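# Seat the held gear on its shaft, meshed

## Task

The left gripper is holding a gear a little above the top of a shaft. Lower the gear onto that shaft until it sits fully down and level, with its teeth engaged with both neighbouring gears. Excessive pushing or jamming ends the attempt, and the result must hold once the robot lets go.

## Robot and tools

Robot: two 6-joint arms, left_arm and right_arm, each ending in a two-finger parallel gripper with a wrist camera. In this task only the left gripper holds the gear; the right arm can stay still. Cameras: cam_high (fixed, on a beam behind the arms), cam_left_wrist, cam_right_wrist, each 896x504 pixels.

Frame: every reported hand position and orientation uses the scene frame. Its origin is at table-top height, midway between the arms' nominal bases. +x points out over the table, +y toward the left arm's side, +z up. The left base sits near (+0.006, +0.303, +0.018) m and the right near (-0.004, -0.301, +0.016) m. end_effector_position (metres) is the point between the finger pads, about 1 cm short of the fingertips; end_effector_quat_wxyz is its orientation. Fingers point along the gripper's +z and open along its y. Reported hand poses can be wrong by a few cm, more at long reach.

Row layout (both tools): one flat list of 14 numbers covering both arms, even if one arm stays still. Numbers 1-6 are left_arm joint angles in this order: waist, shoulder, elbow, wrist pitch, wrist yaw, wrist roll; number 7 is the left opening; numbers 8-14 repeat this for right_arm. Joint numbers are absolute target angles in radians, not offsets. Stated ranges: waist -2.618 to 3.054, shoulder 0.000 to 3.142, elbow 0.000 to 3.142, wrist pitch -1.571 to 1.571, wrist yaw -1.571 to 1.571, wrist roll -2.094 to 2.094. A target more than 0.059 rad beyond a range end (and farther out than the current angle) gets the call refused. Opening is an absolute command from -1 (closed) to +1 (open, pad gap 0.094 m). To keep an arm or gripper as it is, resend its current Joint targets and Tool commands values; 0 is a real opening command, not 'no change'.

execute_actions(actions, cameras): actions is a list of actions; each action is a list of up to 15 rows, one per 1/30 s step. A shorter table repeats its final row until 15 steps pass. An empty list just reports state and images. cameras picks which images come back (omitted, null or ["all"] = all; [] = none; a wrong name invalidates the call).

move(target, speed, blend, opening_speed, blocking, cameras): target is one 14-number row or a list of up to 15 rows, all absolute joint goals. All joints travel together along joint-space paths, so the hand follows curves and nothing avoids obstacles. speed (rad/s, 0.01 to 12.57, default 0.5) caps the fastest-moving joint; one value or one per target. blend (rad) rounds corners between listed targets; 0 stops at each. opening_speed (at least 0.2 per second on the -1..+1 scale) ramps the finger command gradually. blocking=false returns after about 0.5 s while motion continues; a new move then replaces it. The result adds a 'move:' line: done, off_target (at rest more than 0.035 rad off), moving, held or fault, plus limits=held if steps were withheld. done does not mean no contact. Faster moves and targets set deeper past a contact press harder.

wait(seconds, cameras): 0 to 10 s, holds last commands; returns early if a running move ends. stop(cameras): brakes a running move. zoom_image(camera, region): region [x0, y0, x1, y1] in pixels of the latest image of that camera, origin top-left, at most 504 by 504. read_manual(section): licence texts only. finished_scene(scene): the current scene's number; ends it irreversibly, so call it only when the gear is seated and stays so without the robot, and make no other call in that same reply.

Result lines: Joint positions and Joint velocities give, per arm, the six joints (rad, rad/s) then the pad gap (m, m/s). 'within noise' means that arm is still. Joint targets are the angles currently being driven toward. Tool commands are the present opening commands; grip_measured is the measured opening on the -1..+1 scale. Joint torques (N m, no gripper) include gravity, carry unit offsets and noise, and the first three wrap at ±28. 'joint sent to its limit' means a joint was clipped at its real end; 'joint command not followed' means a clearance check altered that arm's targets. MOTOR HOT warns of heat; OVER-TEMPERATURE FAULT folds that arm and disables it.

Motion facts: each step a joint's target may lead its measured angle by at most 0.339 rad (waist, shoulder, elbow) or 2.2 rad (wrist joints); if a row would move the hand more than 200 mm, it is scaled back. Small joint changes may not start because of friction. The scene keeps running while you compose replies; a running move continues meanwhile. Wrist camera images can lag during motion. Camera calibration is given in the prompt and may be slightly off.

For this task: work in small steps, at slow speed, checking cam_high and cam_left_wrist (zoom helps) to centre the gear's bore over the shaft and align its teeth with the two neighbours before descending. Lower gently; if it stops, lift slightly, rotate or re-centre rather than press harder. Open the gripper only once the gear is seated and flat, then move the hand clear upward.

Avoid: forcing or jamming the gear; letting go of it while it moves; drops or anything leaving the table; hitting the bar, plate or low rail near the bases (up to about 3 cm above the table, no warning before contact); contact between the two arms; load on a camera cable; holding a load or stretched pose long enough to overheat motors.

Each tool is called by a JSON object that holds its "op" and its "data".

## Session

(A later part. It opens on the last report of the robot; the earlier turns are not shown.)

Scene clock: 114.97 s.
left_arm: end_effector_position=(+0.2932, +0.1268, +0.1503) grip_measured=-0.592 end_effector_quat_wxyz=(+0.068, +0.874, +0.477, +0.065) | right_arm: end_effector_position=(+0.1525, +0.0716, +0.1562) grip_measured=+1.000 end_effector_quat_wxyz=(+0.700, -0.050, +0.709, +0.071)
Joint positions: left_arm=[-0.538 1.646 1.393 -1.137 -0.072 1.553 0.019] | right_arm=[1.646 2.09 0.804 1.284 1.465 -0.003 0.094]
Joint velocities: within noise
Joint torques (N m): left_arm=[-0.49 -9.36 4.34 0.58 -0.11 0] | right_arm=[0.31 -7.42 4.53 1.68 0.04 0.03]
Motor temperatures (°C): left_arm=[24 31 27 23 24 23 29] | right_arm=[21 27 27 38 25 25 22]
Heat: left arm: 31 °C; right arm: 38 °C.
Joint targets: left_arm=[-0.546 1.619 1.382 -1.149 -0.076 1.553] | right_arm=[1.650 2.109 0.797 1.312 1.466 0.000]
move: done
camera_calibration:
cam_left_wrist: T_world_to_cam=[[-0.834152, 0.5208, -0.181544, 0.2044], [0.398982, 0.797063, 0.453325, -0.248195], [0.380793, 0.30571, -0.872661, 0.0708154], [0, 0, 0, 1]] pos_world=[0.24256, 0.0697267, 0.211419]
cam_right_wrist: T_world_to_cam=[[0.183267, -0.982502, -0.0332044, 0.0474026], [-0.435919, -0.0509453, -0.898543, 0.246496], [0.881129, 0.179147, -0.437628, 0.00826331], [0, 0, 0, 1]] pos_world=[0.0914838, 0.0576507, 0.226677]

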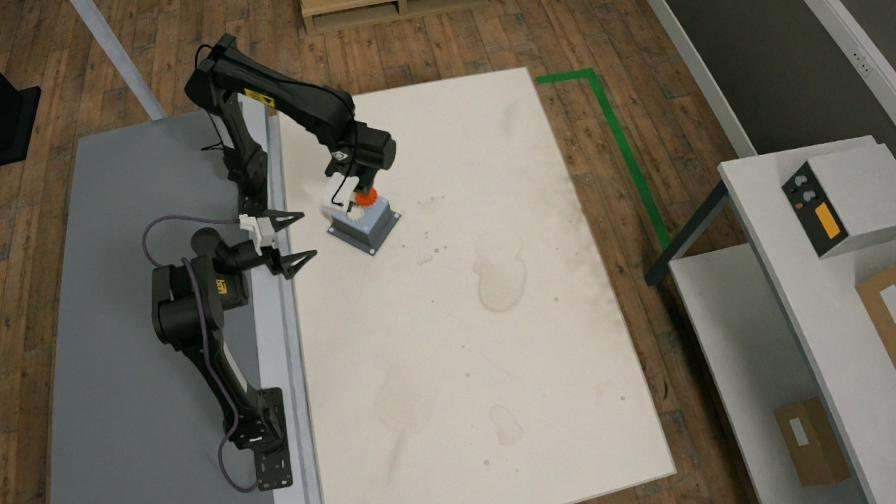

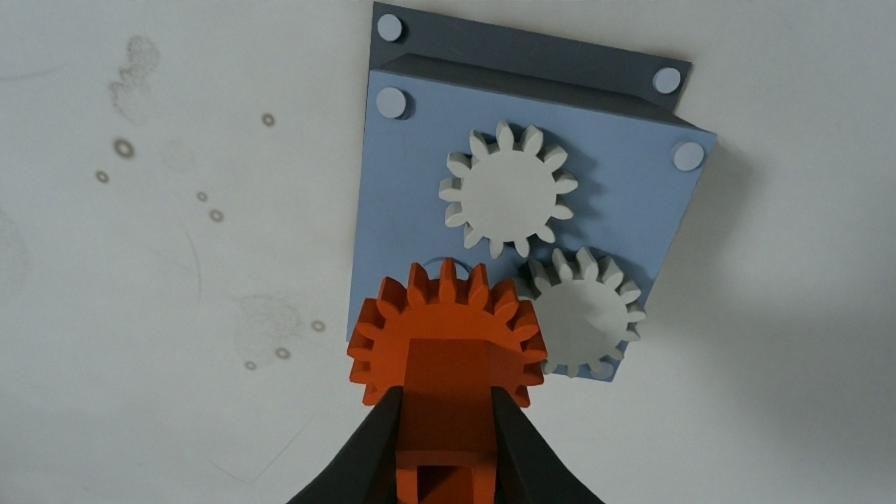

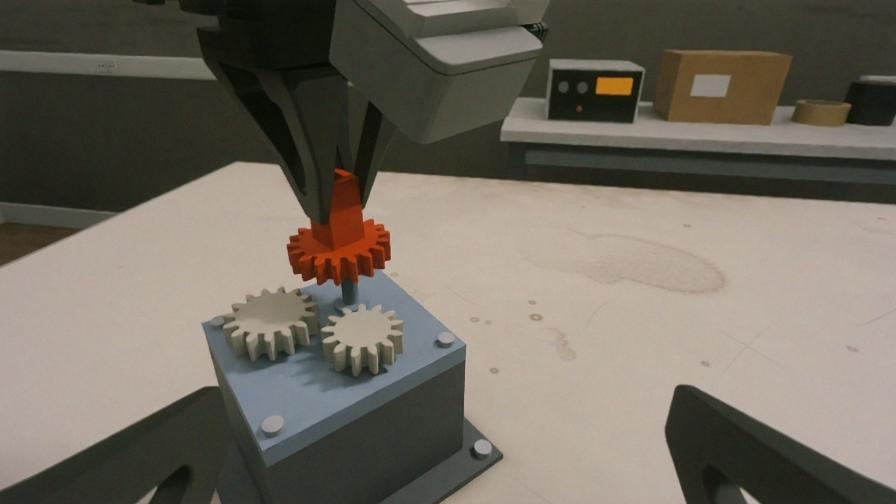

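{"op": "move", "data": {"target": [-0.5644, 1.619, 1.382, -1.145, -0.0957, 1.553, -1, 1.65, 2.109, 0.7965, 1.3125, 1.466, 0, 1], "speed": 0.06}}

{"op": "zoom_image", "data": {"camera": "cam_right_wrist", "region": [290, 150, 420, 280]}}

{"op": "zoom_image", "data": {"camera": "cam_right_wrist", "region": [290, 210, 400, 310]}}

Scene clock: 127.93 s.
left_arm: end_effector_position=(+0.2924, +0.1238, +0.1508) grip_measured=-0.592 end_effector_quat_wxyz=(+0.066, +0.877, +0.470, +0.073) | right_arm: end_effector_position=(+0.1525, +0.0716, +0.1562) grip_measured=+1.000 end_effector_quat_wxyz=(+0.700, -0.050, +0.709, +0.071)
Joint positions: left_arm=[-0.557 1.646 1.393 -1.134 -0.091 1.553 0.019] | right_arm=[1.646 2.09 0.804 1.284 1.465 -0.003 0.094]
Joint velocities: within noise
Joint torques (N m): left_arm=[-0.51 -9.36 4.34 0.6 -0.14 0] | right_arm=[0.29 -7.42 4.53 1.7 0.05 0.03]
Motor temperatures (°C): left_arm=[24 32 27 23 24 23 29] | right_arm=[21 27 27 38 25 25 22]
Heat: left arm: 32 °C; right arm: 38 °C.
Joint targets: left_arm=[-0.564 1.619 1.382 -1.145 -0.096 1.553] | right_arm=[1.650 2.109 0.797 1.312 1.466 0.000]
move: done
camera_calibration:
cam_left_wrist: T_world_to_cam=[[-0.823676, 0.535852, -0.185528, 0.200923], [0.404929, 0.784845, 0.469095, -0.248245], [0.396976, 0.311257, -0.863441, 0.0656451], [0, 0, 0, 1]] pos_world=[0.239958, 0.0667365, 0.210408]
cam_right_wrist: T_world_to_cam=[[0.183269, -0.982487, -0.033645, 0.0475022], [-0.435902, -0.05054, -0.898574, 0.246478], [0.881137, 0.179347, -0.43753, 0.00822871], [0, 0, 0, 1]] pos_world=[0.0914838, 0.0576515, 0.226677]

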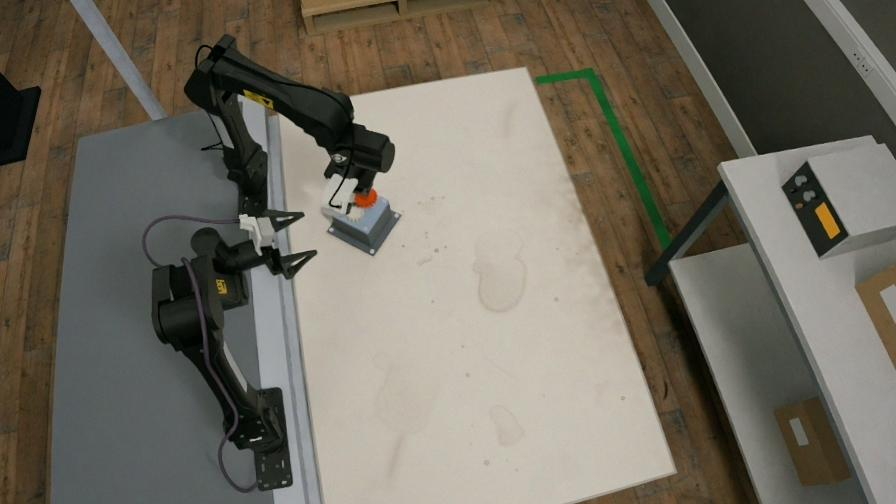

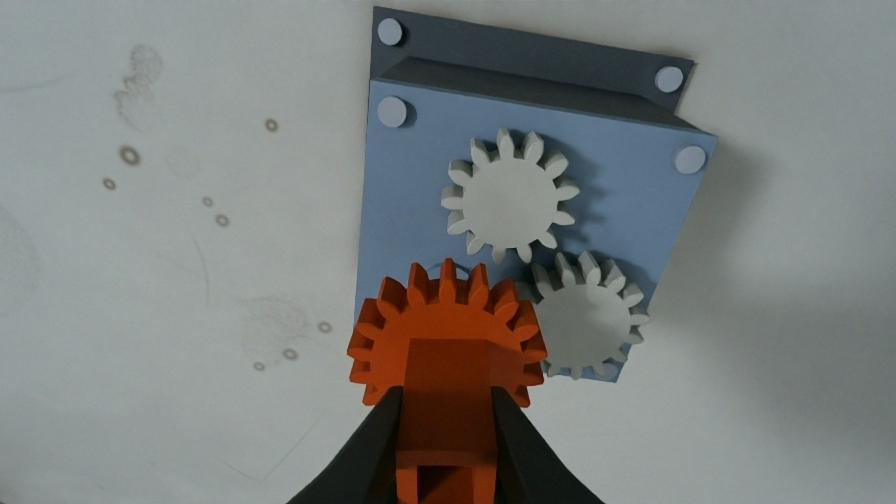

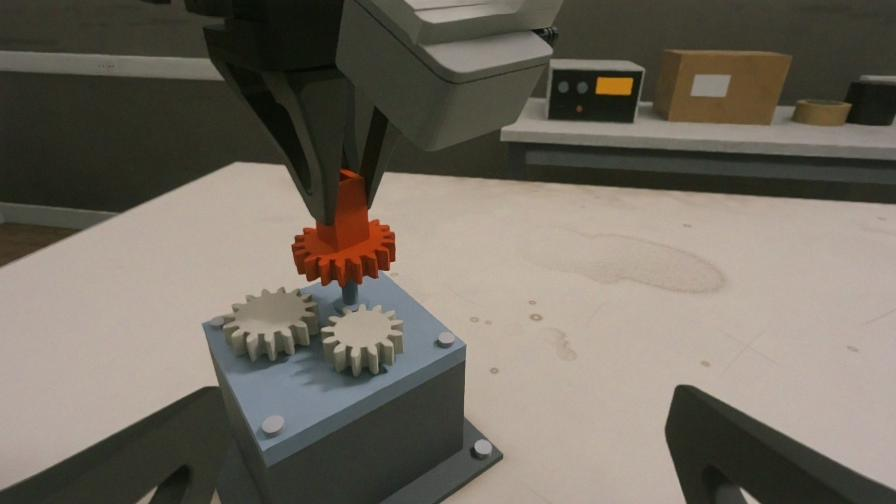

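Scaled by 3.877.

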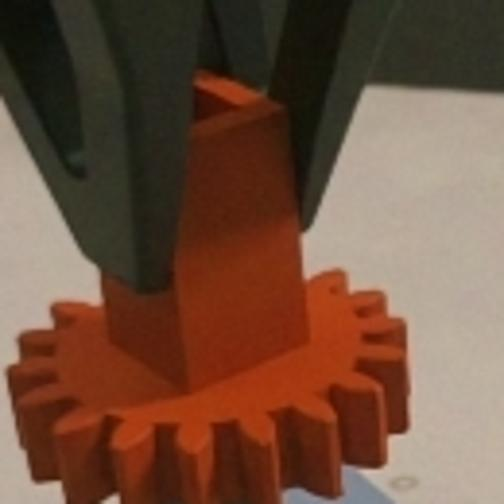

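Scaled by 4.582.

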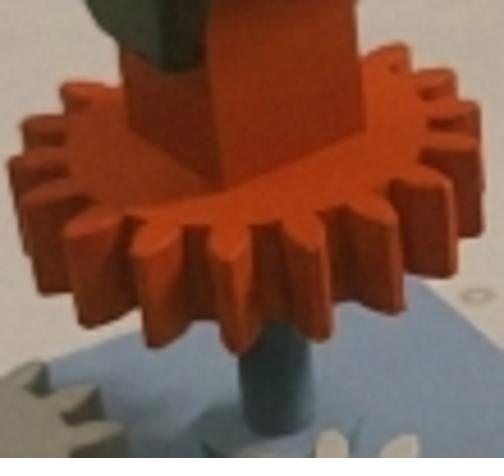

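{"op": "move", "data": {"target": [[-0.5674, 1.619, 1.382, -1.1425, -0.0957, 1.553, -1, 1.65, 2.109, 0.7965, 1.3125, 1.466, 0, 1],[-0.5674, 1.619, 1.370, -1.1305, -0.0957, 1.553, -1, 1.65, 2.109, 0.7965, 1.3125, 1.466, 0, 1]], "speed": 0.06}}

{"op": "zoom_image", "data": {"camera": "cam_right_wrist", "region": [290, 210, 400, 310]}}

{"op": "move", "data": {"target": [[-0.5674, 1.619, 1.370, -1.1305, -0.0957, 1.553, -1, 1.65, 1.2, 1.2, 0, 1.466, 0, 1],[-0.5674, 1.619, 1.370, -1.1305, -0.0957, 1.553, -1, -0.3, 1.2, 1.2, 0, 1.466, 0, 1],[-0.5674, 1.619, 1.370, -1.1305, -0.0957, 1.553, -1, 0, 1.2, 1.2, 0, -1.3, 0, 1],[-0.5674, 1.619, 1.370, -1.1305, -0.0957, 1.553, -1, 0.255, 1.999, 0.655, 1.30, -1.326, 0, 1]], "speed": [0.8, 1.0, 1.1, 0.8]}}

{"op": "zoom_image", "data": {"camera": "cam_right_wrist", "region": [350, 150, 480, 280]}}

{"op": "zoom_image", "data": {"camera": "cam_right_wrist", "region": [370, 210, 470, 300]}}

Scene clock: 144.53 s.
left_arm: end_effector_position=(+0.2923, +0.1228, +0.1481) grip_measured=-0.592 end_effector_quat_wxyz=(+0.067, +0.878, +0.468, +0.074) | right_arm: end_effector_position=(+0.1525, +0.0716, +0.1562) grip_measured=+1.000 end_effector_quat_wxyz=(+0.700, -0.050, +0.709, +0.071)
Joint positions: left_arm=[-0.56 1.646 1.381 -1.12 -0.092 1.553 0.019] | right_arm=[1.646 2.09 0.804 1.284 1.465 -0.003 0.094]
Joint velocities: within noise
Joint torques (N m): left_arm=[-0.53 -9.37 4.33 0.59 -0.12 0] | right_arm=[0.31 -7.41 4.55 1.7 0.04 0.03]
Motor temperatures (°C): left_arm=[24 32 27 23 24 23 29] | right_arm=[21 27 27 38 25 25 22]
Heat: left arm: 32 °C; right arm: 38 °C.
Joint targets: left_arm=[-0.568 1.619 1.370 -1.131 -0.096 1.553] | right_arm=[1.650 2.109 0.797 1.312 1.466 0.000]
move: done
camera_calibration:
cam_left_wrist: T_world_to_cam=[[-0.821703, 0.538082, -0.187808, 0.200437], [0.405959, 0.783905, 0.469777, -0.246509], [0.400002, 0.309775, -0.862576, 0.0627865], [0, 0, 0, 1]] pos_world=[0.239657, 0.0659386, 0.207606]
cam_right_wrist: T_world_to_cam=[[0.183269, -0.982487, -0.033645, 0.0475022], [-0.435902, -0.05054, -0.898574, 0.246478], [0.881137, 0.179347, -0.43753, 0.00822871], [0, 0, 0, 1]] pos_world=[0.0914838, 0.0576515, 0.226677]

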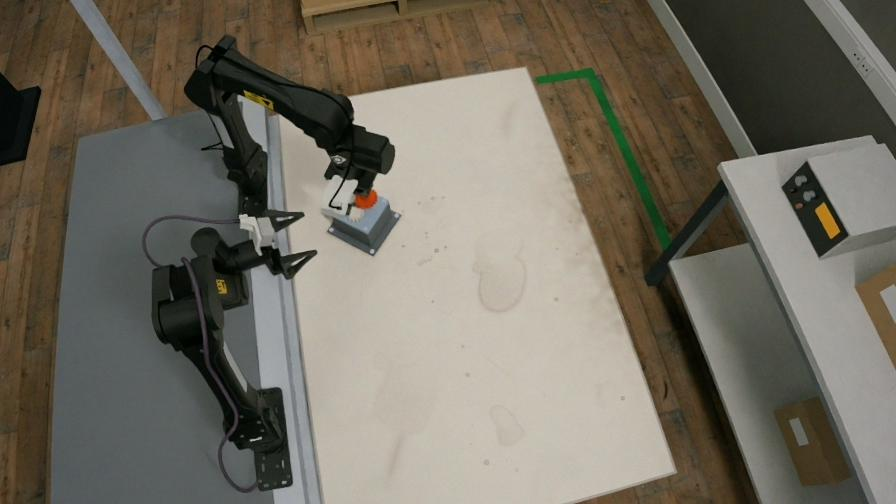

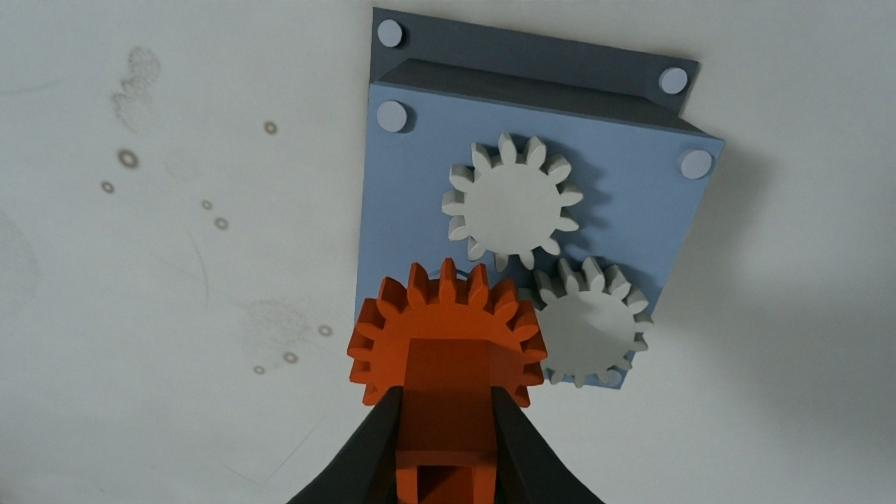

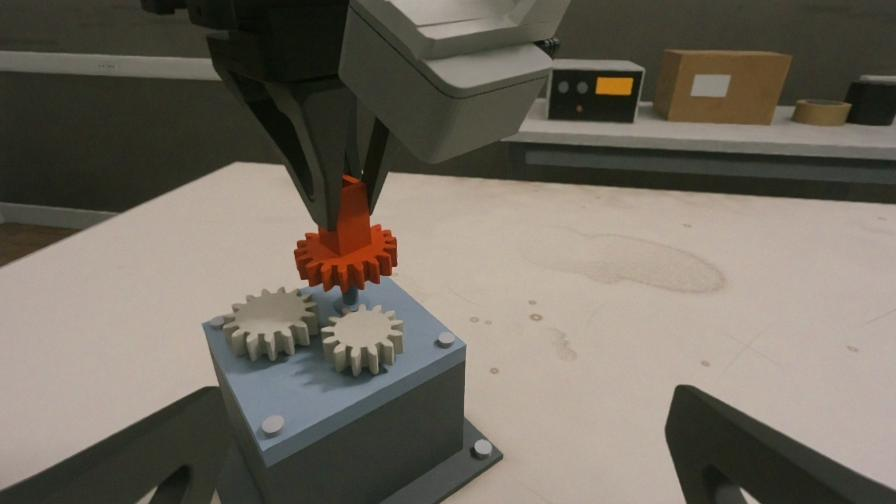

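Scaled by 4.582.

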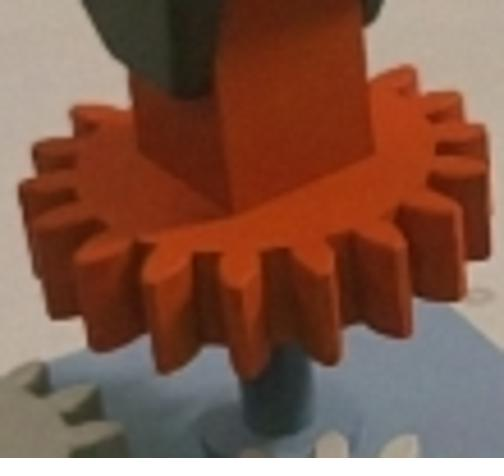

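Scene clock: 153.70 s.
left_arm: end_effector_position=(+0.2925, +0.1226, +0.1481) grip_measured=-0.592 end_effector_quat_wxyz=(+0.068, +0.878, +0.468, +0.075) | right_arm: end_effector_position=(+0.3077, -0.0506, +0.1520) grip_measured=+1.000 end_effector_quat_wxyz=(+0.490, -0.471, +0.517, +0.520)
Joint positions: left_arm=[-0.56 1.646 1.381 -1.119 -0.092 1.553 0.019] | right_arm=[0.247 1.983 0.664 1.263 -1.317 0.005 0.094]
Joint velocities: within noise
Joint torques (N m): left_arm=[-0.5 -9.36 4.33 0.6 -0.12 0] | right_arm=[0.66 -6.64 4.27 1.97 -0.13 -0.05]
Motor temperatures (°C): left_arm=[24 32 27 23 24 23 29] | right_arm=[21 26 27 38 25 25 22]
Heat: left arm: 32 °C; right arm: 38 °C.
Joint targets: left_arm=[-0.568 1.619 1.370 -1.130 -0.096 1.553] | right_arm=[0.255 1.999 0.655 1.300 -1.326 0.000]
move: off_target (right_arm); right_arm: the wrist pitch is farthest, 0.037 rad from its target
camera_calibration:
cam_left_wrist: T_world_to_cam=[[-0.821566, 0.537909, -0.1889, 0.200832], [0.405481, 0.784232, 0.469645, -0.246272], [0.400767, 0.309249, -0.86241, 0.0626245], [0, 0, 0, 1]] pos_world=[0.239757, 0.0657386, 0.207605]
cam_right_wrist: T_world_to_cam=[[0.996992, -0.00100067, -0.0774972, -0.295147], [-0.0711505, -0.408302, -0.91007, 0.175542], [-0.0307316, 0.912847, -0.407145, 0.204747], [0, 0, 0, 1]] pos_world=[0.313041, -0.115524, 0.220244]

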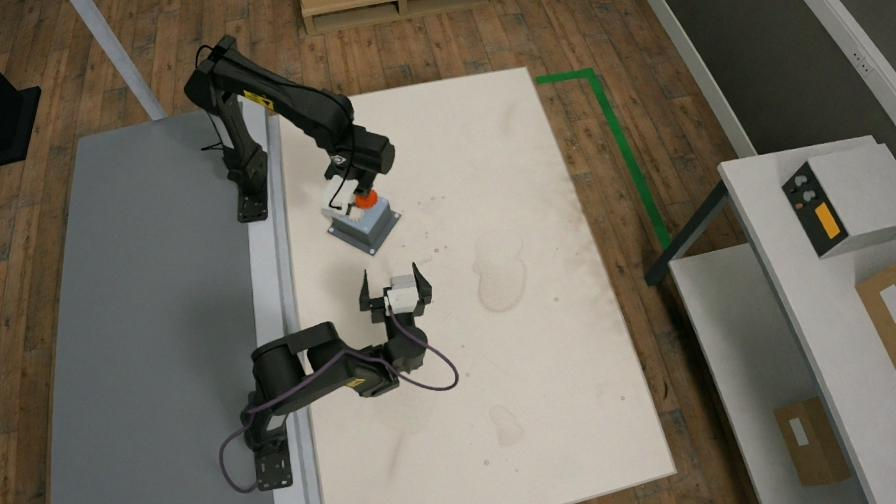

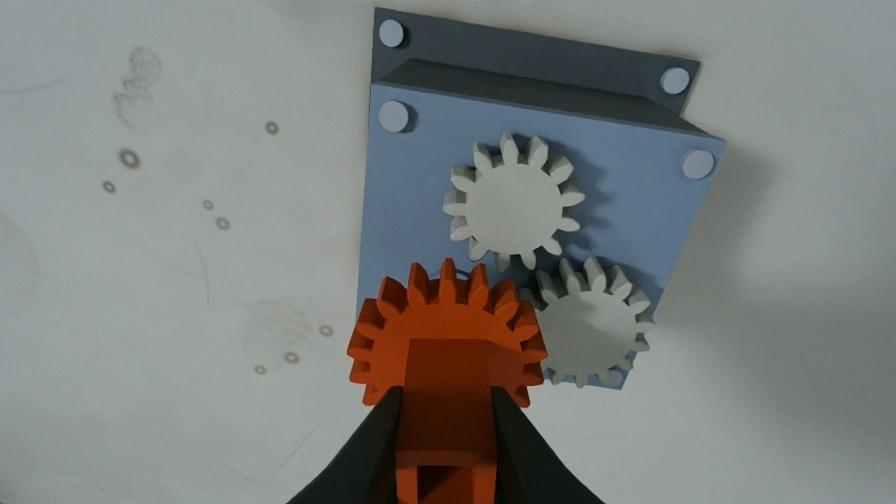

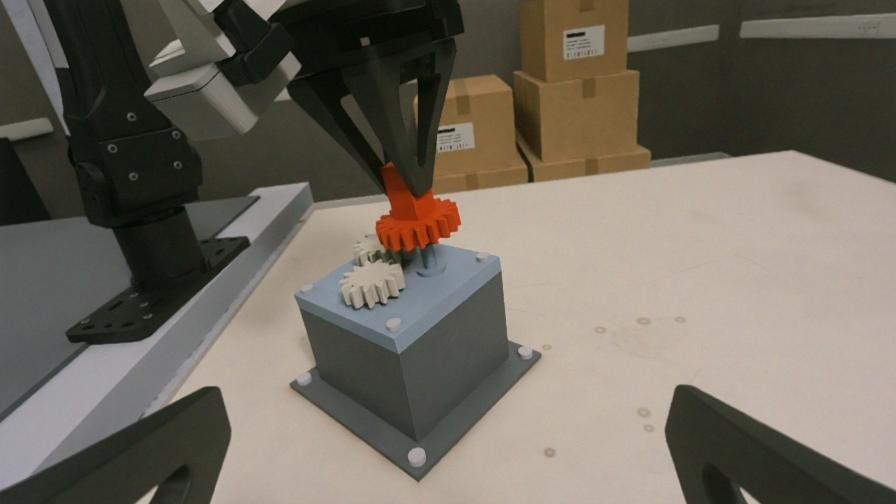

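Scaled by 3.877.

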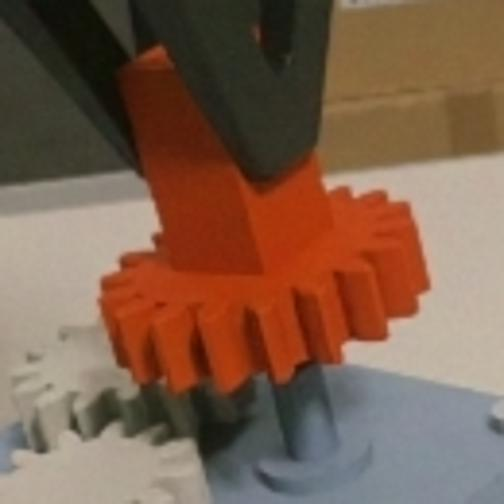

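Scaled by 5.040.

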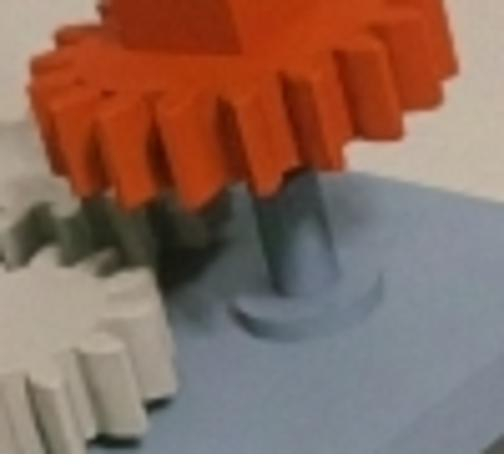

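{"op": "move", "data": {"target": [[-0.5674, 1.619, 1.370, -1.1255, -0.0957, 1.553, -1, 0.255, 1.999, 0.655, 1.30, -1.326, 0, 1],[-0.5674, 1.619, 1.356, -1.1115, -0.0957, 1.553, -1, 0.255, 1.999, 0.655, 1.30, -1.326, 0, 1]], "speed": 0.04}}

{"op": "zoom_image", "data": {"camera": "cam_right_wrist", "region": [350, 150, 480, 280]}}

{"op": "zoom_image", "data": {"camera": "cam_left_wrist", "region": [425, 110, 605, 280]}}

{"op": "zoom_image", "data": {"camera": "cam_left_wrist", "region": [480, 240, 670, 410]}}

Scene clock: 165.53 s.
left_arm: end_effector_position=(+0.2932, +0.1221, +0.1447) grip_measured=-0.592 end_effector_quat_wxyz=(+0.069, +0.878, +0.468, +0.076) | right_arm: end_effector_position=(+0.3077, -0.0506, +0.1520) grip_measured=+1.000 end_effector_quat_wxyz=(+0.490, -0.471, +0.517, +0.520)
Joint positions: left_arm=[-0.56 1.646 1.367 -1.101 -0.092 1.553 0.019] | right_arm=[0.247 1.983 0.664 1.263 -1.317 0.005 0.094]
Joint velocities: within noise
Joint torques (N m): left_arm=[-0.53 -9.37 4.34 0.61 -0.12 0.01] | right_arm=[0.68 -6.63 4.29 1.96 -0.14 -0.05]
Motor temperatures (°C): left_arm=[24 32 27 23 24 23 29] | right_arm=[21 27 27 39 25 25 22]
Heat: left arm: 32 °C; right arm: 39 °C.
Joint targets: left_arm=[-0.568 1.619 1.356 -1.112 -0.096 1.553] | right_arm=[0.255 1.999 0.655 1.300 -1.326 0.000]
move: off_target (right_arm); right_arm: the wrist pitch is farthest, 0.037 rad from its target
camera_calibration:
cam_left_wrist: T_world_to_cam=[[-0.821001, 0.537426, -0.192691, 0.201485], [0.403947, 0.785309, 0.469167, -0.244167], [0.403465, 0.307349, -0.861831, 0.0589716], [0, 0, 0, 1]] pos_world=[0.240257, 0.0653388, 0.204203]
cam_right_wrist: T_world_to_cam=[[0.996992, -0.00100067, -0.0774972, -0.295147], [-0.0711505, -0.408302, -0.91007, 0.175542], [-0.0307316, 0.912847, -0.407145, 0.204747], [0, 0, 0, 1]] pos_world=[0.313041, -0.115524, 0.220244]

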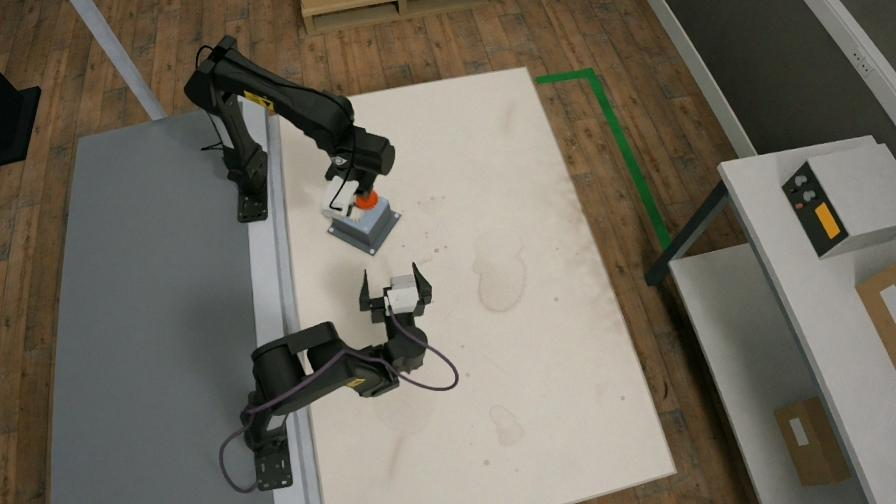

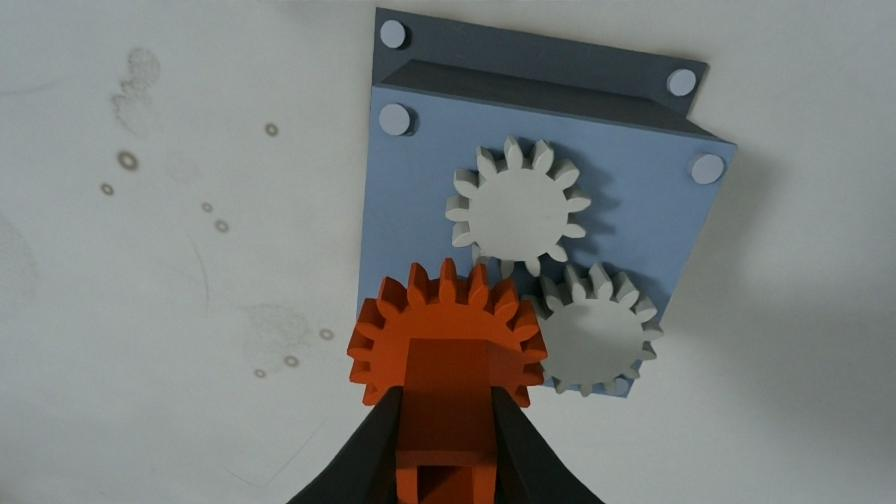

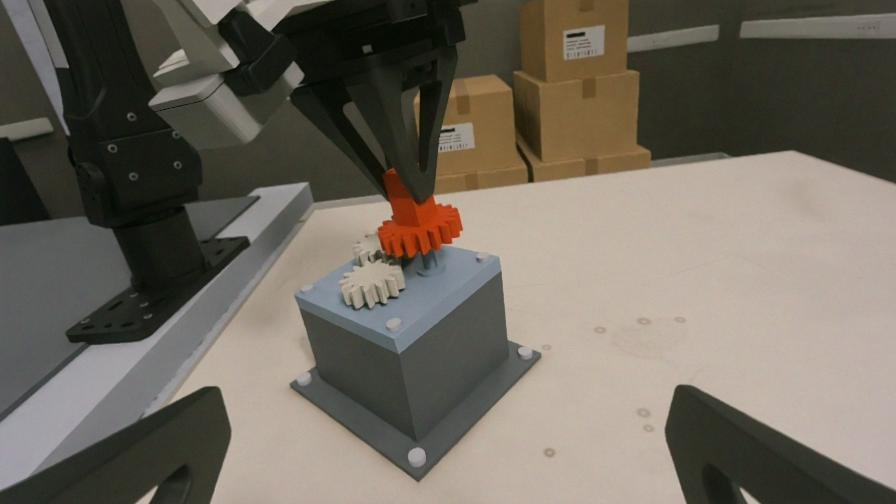

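Scaled by 3.877.

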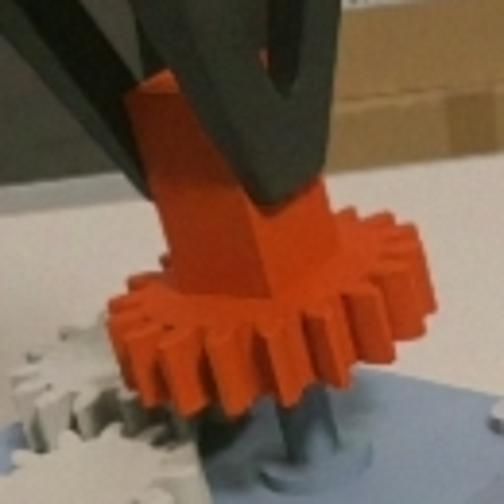

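Scaled by 2.800.

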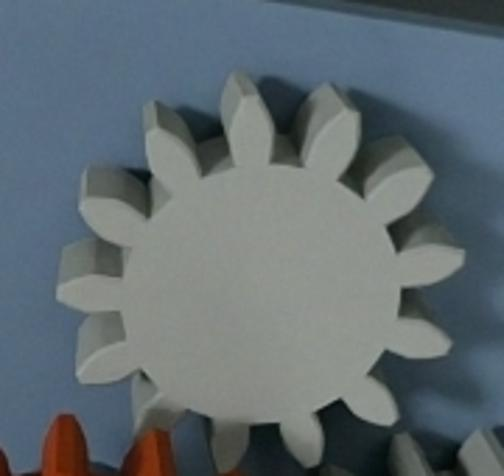

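Scaled by 2.653.

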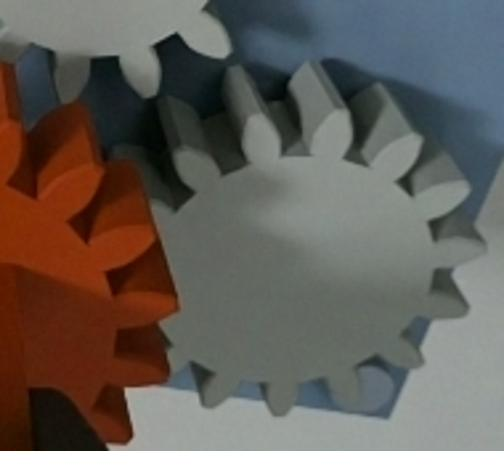

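{"op": "move", "data": {"target": [[-0.5674, 1.619, 1.356, -1.107, -0.0957, 1.553, -1, 0.255, 1.999, 0.655, 1.30, -1.326, 0, 1],[-0.5674, 1.619, 1.348, -1.099, -0.0957, 1.553, -1, 0.255, 1.999, 0.655, 1.30, -1.326, 0, 1]], "speed": 0.04, "cameras": ["cam_right_wrist"]}}

{"op": "zoom_image", "data": {"camera": "cam_right_wrist", "region": [350, 150, 480, 280]}}

{"op": "zoom_image", "data": {"camera": "cam_right_wrist", "region": [380, 220, 470, 290]}}

Scene clock: 174.30 s.
left_arm: end_effector_position=(+0.2939, +0.1215, +0.1429) grip_measured=-0.592 end_effector_quat_wxyz=(+0.071, +0.877, +0.468, +0.076) | right_arm: end_effector_position=(+0.3077, -0.0506, +0.1520) grip_measured=+1.000 end_effector_quat_wxyz=(+0.490, -0.471, +0.517, +0.520)
Joint positions: left_arm=[-0.56 1.646 1.359 -1.089 -0.092 1.553 0.019] | right_arm=[0.247 1.983 0.664 1.263 -1.317 0.005 0.094]
Joint velocities: within noise
Joint torques (N m): left_arm=[-0.53 -9.39 4.34 0.62 -0.12 0.01] | right_arm=[0.66 -6.63 4.3 1.95 -0.14 -0.05]
Motor temperatures (°C): left_arm=[24 32 27 23 24 23 29] | right_arm=[21 27 27 40 25 25 22]
Heat: left arm: 32 °C; right arm: 40 °C.
Joint targets: left_arm=[-0.568 1.619 1.348 -1.099 -0.096 1.553] | right_arm=[0.255 1.999 0.655 1.300 -1.326 0.000]
move: off_target (right_arm); right_arm: the wrist pitch is farthest, 0.037 rad from its target
camera_calibration:
cam_right_wrist: T_world_to_cam=[[0.996992, -0.00100067, -0.0774972, -0.295147], [-0.0711505, -0.408302, -0.91007, 0.175542], [-0.0307316, 0.912847, -0.407145, 0.204747], [0, 0, 0, 1]] pos_world=[0.313041, -0.115524, 0.220244]
Images, in order (width x height): cam_right_wrist 896x504.

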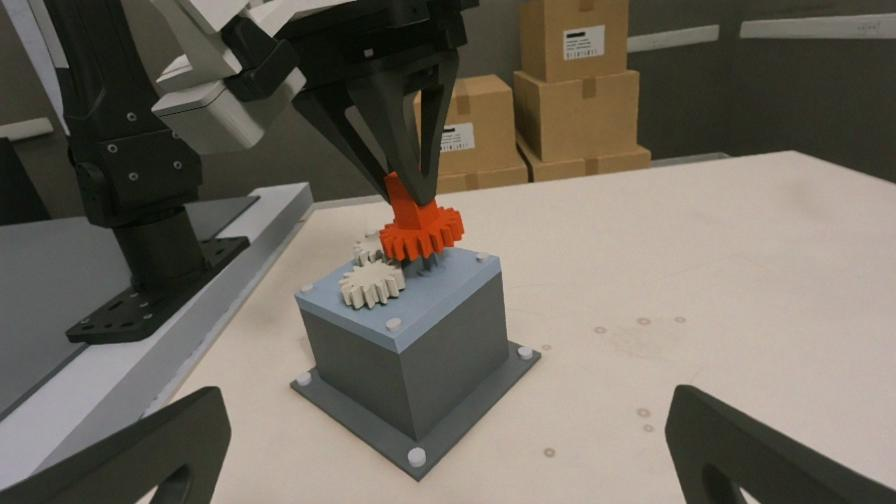

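Scaled by 3.877.

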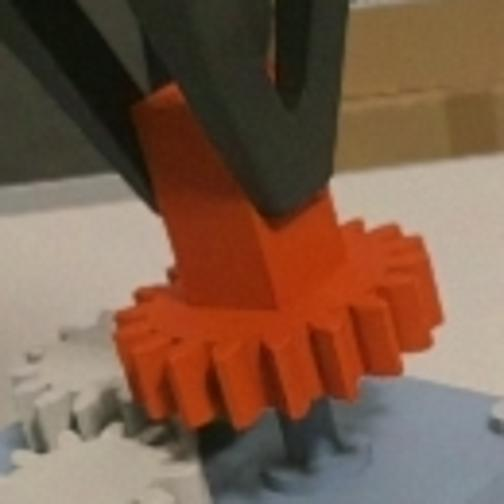

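Scaled by 5.600.

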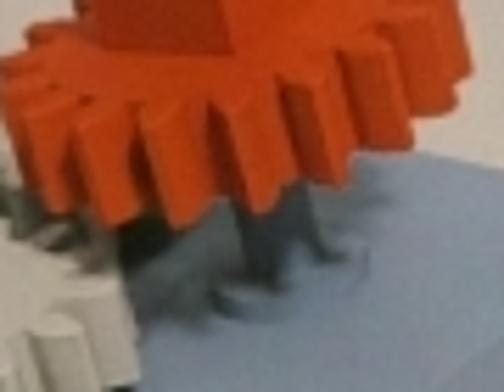

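{"op": "move", "data": {"target": [-0.5674, 1.619, 1.340, -1.089, -0.0957, 1.553, -1, 0.255, 1.999, 0.655, 1.30, -1.326, 0, 1], "speed": 0.04, "cameras": []}}

{"op": "move", "data": {"target": [-0.5674, 1.619, 1.334, -1.083, -0.0957, 1.553, -1, 0.255, 1.999, 0.655, 1.30, -1.326, 0, 1], "speed": 0.04, "cameras": ["cam_left_wrist","cam_right_wrist"]}}

{"op": "zoom_image", "data": {"camera": "cam_right_wrist", "region": [330, 150, 480, 300]}}

Scene clock: 181.27 s.
left_arm: end_effector_position=(+0.2942, +0.1213, +0.1410) grip_measured=-0.592 end_effector_quat_wxyz=(+0.072, +0.877, +0.468, +0.077) | right_arm: end_effector_position=(+0.3077, -0.0506, +0.1520) grip_measured=+1.000 end_effector_quat_wxyz=(+0.490, -0.471, +0.517, +0.520)
Joint positions: left_arm=[-0.56 1.646 1.351 -1.079 -0.092 1.553 0.019] | right_arm=[0.247 1.983 0.664 1.263 -1.317 0.005 0.094]
Joint velocities: within noise
Joint torques (N m): left_arm=[-0.51 -9.39 4.33 0.6 -0.11 0.01] | right_arm=[0.66 -6.63 4.29 1.95 -0.13 -0.05]
Motor temperatures (°C): left_arm=[24 32 27 23 24 23 29] | right_arm=[21 27 27 40 25 25 22]
Heat: left arm: 32 °C; right arm: 40 °C.
Joint targets: left_arm=[-0.568 1.619 1.340 -1.089 -0.096 1.553] | right_arm=[0.255 1.999 0.655 1.300 -1.326 0.000]
move: off_target (right_arm); right_arm: the wrist pitch is farthest, 0.037 rad from its target
No camera images: "cameras" was empty.

Scene clock: 181.97 s.
left_arm: end_effector_position=(+0.2941, +0.1213, +0.1402) grip_measured=-0.592 end_effector_quat_wxyz=(+0.073, +0.877, +0.468, +0.077) | right_arm: end_effector_position=(+0.3077, -0.0506, +0.1521) grip_measured=+1.000 end_effector_quat_wxyz=(+0.490, -0.471, +0.517, +0.520)
Joint positions: left_arm=[-0.56 1.645 1.346 -1.074 -0.092 1.553 0.019] | right_arm=[0.247 1.983 0.664 1.263 -1.317 0.005 0.094]
Joint velocities: within noise
Joint torques (N m): left_arm=[-0.51 -9.21 4.26 0.64 -0.11 0.01] | right_arm=[0.66 -6.64 4.29 1.95 -0.14 -0.05]
Motor temperatures (°C): left_arm=[24 32 27 23 24 23 29] | right_arm=[21 27 27 40 25 25 22]
Heat: left arm: 32 °C; right arm: 40 °C.
Joint targets: left_arm=[-0.568 1.619 1.334 -1.083 -0.096 1.553] | right_arm=[0.255 1.999 0.655 1.300 -1.326 0.000]
move: off_target (right_arm); right_arm: the wrist pitch is farthest, 0.037 rad from its target
camera_calibration:
cam_left_wrist: T_world_to_cam=[[-0.819848, 0.536452, -0.20017, 0.202636], [0.400951, 0.787449, 0.468149, -0.241071], [0.408763, 0.303552, -0.860679, 0.0536554], [0, 0, 0, 1]] pos_world=[0.240856, 0.0648392, 0.199599]
cam_right_wrist: T_world_to_cam=[[0.99702, -0.00104888, -0.0771396, -0.29524], [-0.0708469, -0.408207, -0.910136, 0.175473], [-0.0305343, 0.912889, -0.407065, 0.204673], [0, 0, 0, 1]] pos_world=[0.313042, -0.115524, 0.220245]
Images, in order (width x height): cam_left_wrist 896x504, cam_right_wrist 896x504.

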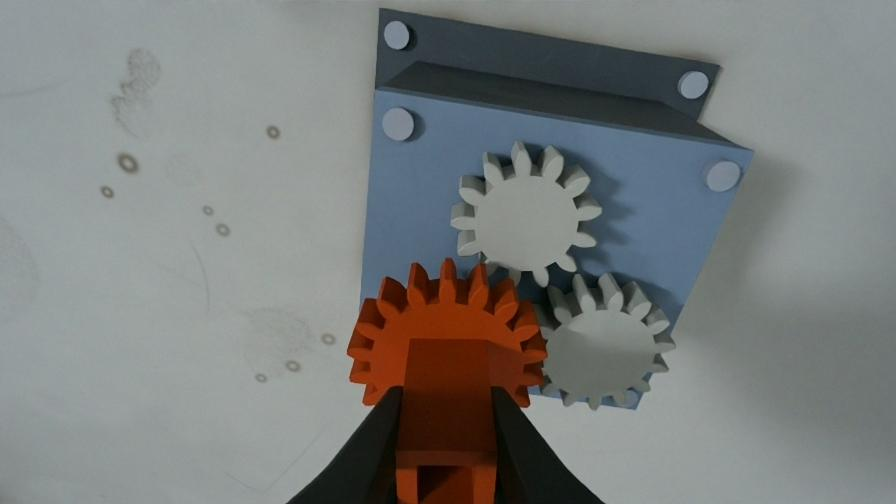

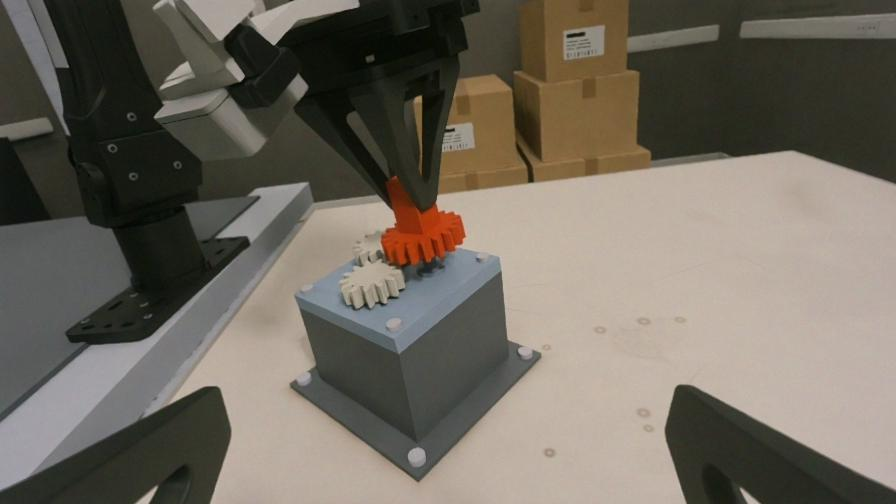

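Scaled by 3.360.

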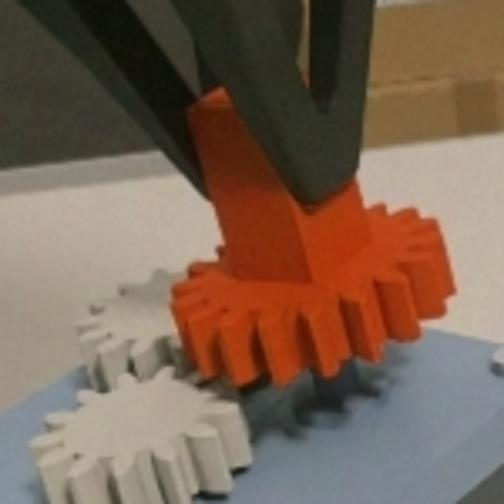

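{"op": "zoom_image", "data": {"camera": "cam_left_wrist", "region": [430, 120, 620, 300]}}

{"op": "zoom_image", "data": {"camera": "cam_left_wrist", "region": [490, 250, 690, 420]}}

{"op": "zoom_image", "data": {"camera": "cam_left_wrist", "region": [340, 240, 560, 420]}}

Scaled by 2.653.

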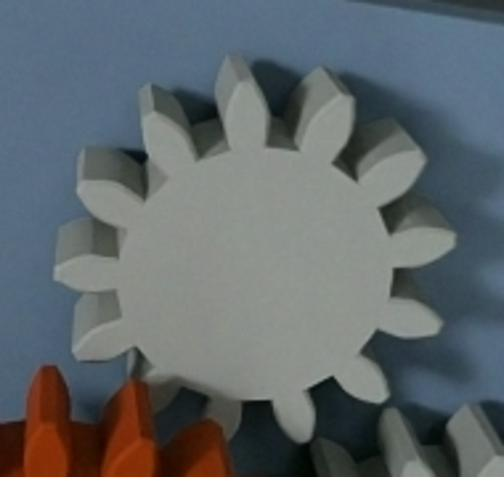

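Scaled by 2.520.

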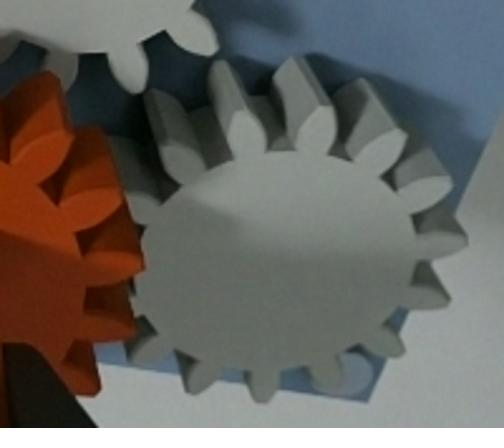

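Scaled by 2.291.

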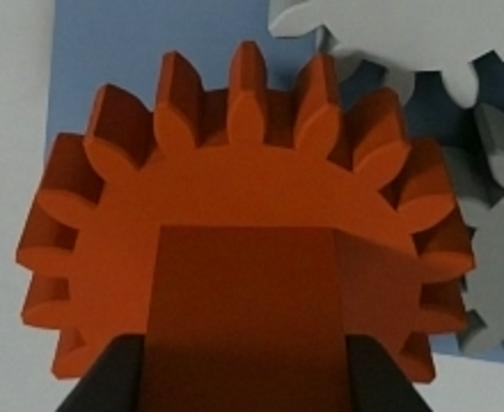

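{"op": "move", "data": {"target": [-0.554, 1.619, 1.336, -1.085, -0.0957, 1.553, -1, 0.255, 1.999, 0.655, 1.28, -1.326, 0, 1], "speed": 0.02, "cameras": ["cam_right_wrist"]}}

Scene clock: 245.97 s.
left_arm: end_effector_position=(+0.2942, +0.1212, +0.1404) grip_measured=-0.592 end_effector_quat_wxyz=(+0.073, +0.877, +0.468, +0.077) | right_arm: end_effector_position=(+0.3077, -0.0506, +0.1521) grip_measured=+1.000 end_effector_quat_wxyz=(+0.490, -0.471, +0.517, +0.520)
Joint positions: left_arm=[-0.56 1.644 1.346 -1.073 -0.092 1.553 0.019] | right_arm=[0.247 1.983 0.664 1.263 -1.317 0.005 0.094]
Joint velocities: within noise
Joint torques (N m): left_arm=[0.55 -9.2 4.41 0.62 -0.12 0] | right_arm=[0.66 -6.64 4.3 1.71 -0.14 -0.05]
Motor temperatures (°C): left_arm=[24 30 28 23 24 23 30] | right_arm=[21 27 27 42 25 25 22]
Heat: left arm: 30 °C; right arm: 42 °C.
Joint targets: left_arm=[-0.554 1.619 1.336 -1.085 -0.096 1.553] | right_arm=[0.255 1.999 0.655 1.280 -1.326 0.000]
move: done
camera_calibration:
cam_right_wrist: T_world_to_cam=[[0.99702, -0.00104888, -0.0771396, -0.29524], [-0.0708469, -0.408207, -0.910136, 0.175473], [-0.0305343, 0.912889, -0.407065, 0.204673], [0, 0, 0, 1]] pos_world=[0.313042, -0.115524, 0.220245]
Images, in order (width x height): cam_right_wrist 896x504.

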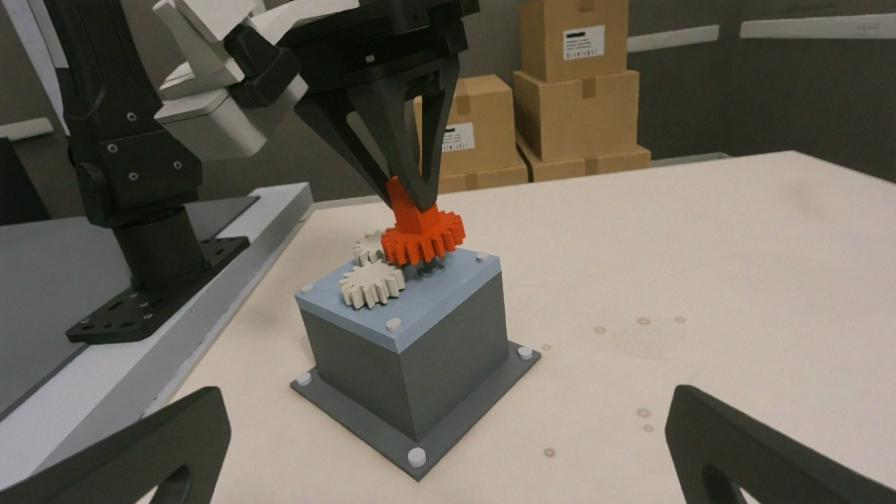

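{"op": "move", "data": {"target": [-0.551, 1.619, 1.336, -1.085, -0.0957, 1.553, -1, 0.255, 1.999, 0.655, 1.28, -1.326, 0, 1], "speed": 0.02, "cameras": []}}

Scene clock: 252.47 s.
left_arm: end_effector_position=(+0.2949, +0.1223, +0.1404) grip_measured=-0.592 end_effector_quat_wxyz=(+0.073, +0.876, +0.470, +0.078) | right_arm: end_effector_position=(+0.3077, -0.0506, +0.1521) grip_measured=+1.000 end_effector_quat_wxyz=(+0.490, -0.471, +0.517, +0.520)
Joint positions: left_arm=[-0.556 1.644 1.346 -1.073 -0.092 1.553 0.019] | right_arm=[0.247 1.983 0.664 1.263 -1.317 0.005 0.094]
Joint velocities: within noise
Joint torques (N m): left_arm=[0.5 -9.21 4.42 0.62 -0.11 0.01] | right_arm=[0.68 -6.63 4.29 1.71 -0.14 -0.05]
Motor temperatures (°C): left_arm=[24 30 28 23 24 23 30] | right_arm=[21 27 27 42 25 25 22]
Heat: left arm: 30 °C; right arm: 42 °C.
Joint targets: left_arm=[-0.551 1.619 1.336 -1.085 -0.096 1.553] | right_arm=[0.255 1.999 0.655 1.280 -1.326 0.000]
move: done
No camera images: "cameras" was empty.

{"op": "move", "data": {"target": [-0.551, 1.619, 1.330, -1.079, -0.0957, 1.553, -1, 0.255, 1.999, 0.655, 1.28, -1.326, 0, 1], "speed": 0.02, "cameras": ["cam_right_wrist"]}}

{"op": "zoom_image", "data": {"camera": "cam_right_wrist", "region": [330, 150, 480, 300]}}

Scene clock: 259.40 s.
left_arm: end_effector_position=(+0.2950, +0.1223, +0.1404) grip_measured=-0.592 end_effector_quat_wxyz=(+0.073, +0.876, +0.470, +0.078) | right_arm: end_effector_position=(+0.3077, -0.0506, +0.1521) grip_measured=+1.000 end_effector_quat_wxyz=(+0.490, -0.471, +0.517, +0.520)
Joint positions: left_arm=[-0.556 1.644 1.346 -1.073 -0.092 1.553 0.019] | right_arm=[0.247 1.983 0.664 1.263 -1.317 0.005 0.094]
Joint velocities: within noise
Joint torques (N m): left_arm=[0.49 -9.21 4 0.68 -0.11 0.01] | right_arm=[0.66 -6.64 4.29 1.71 -0.14 -0.05]
Motor temperatures (°C): left_arm=[24 30 28 23 24 23 30] | right_arm=[21 27 27 41 25 25 22]
Heat: left arm: 30 °C; right arm: 41 °C.
Joint targets: left_arm=[-0.551 1.619 1.330 -1.079 -0.096 1.553] | right_arm=[0.255 1.999 0.655 1.280 -1.326 0.000]
move: done
camera_calibration:
cam_right_wrist: T_world_to_cam=[[0.99702, -0.00104888, -0.0771396, -0.29524], [-0.0708469, -0.408207, -0.910136, 0.175473], [-0.0305343, 0.912889, -0.407065, 0.204673], [0, 0, 0, 1]] pos_world=[0.313042, -0.115524, 0.220245]
Images, in order (width x height): cam_right_wrist 896x504.

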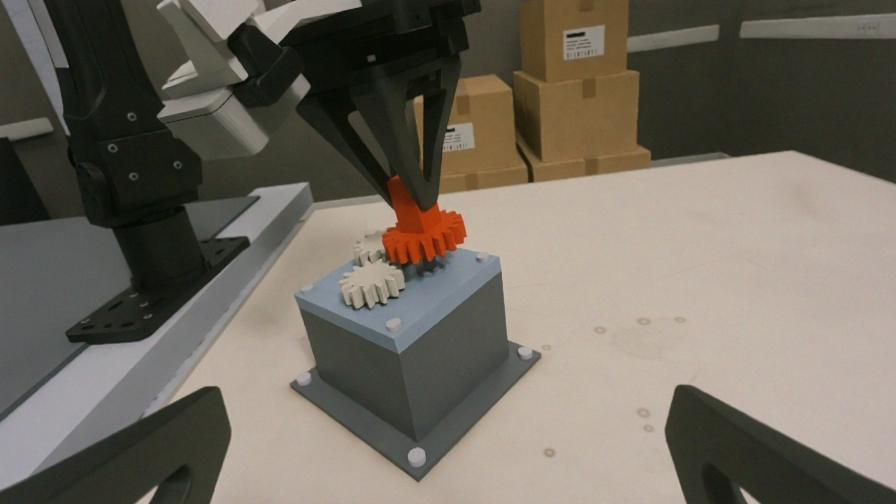

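Scaled by 3.360.

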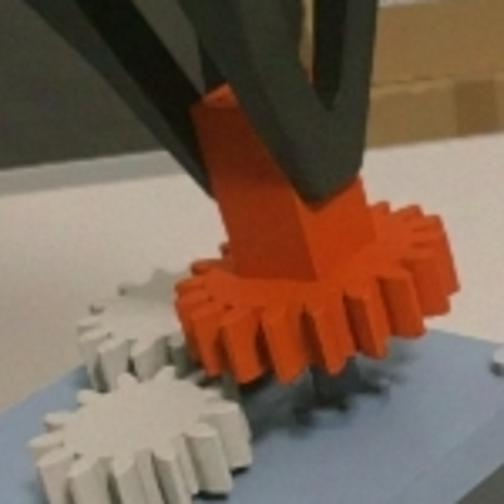

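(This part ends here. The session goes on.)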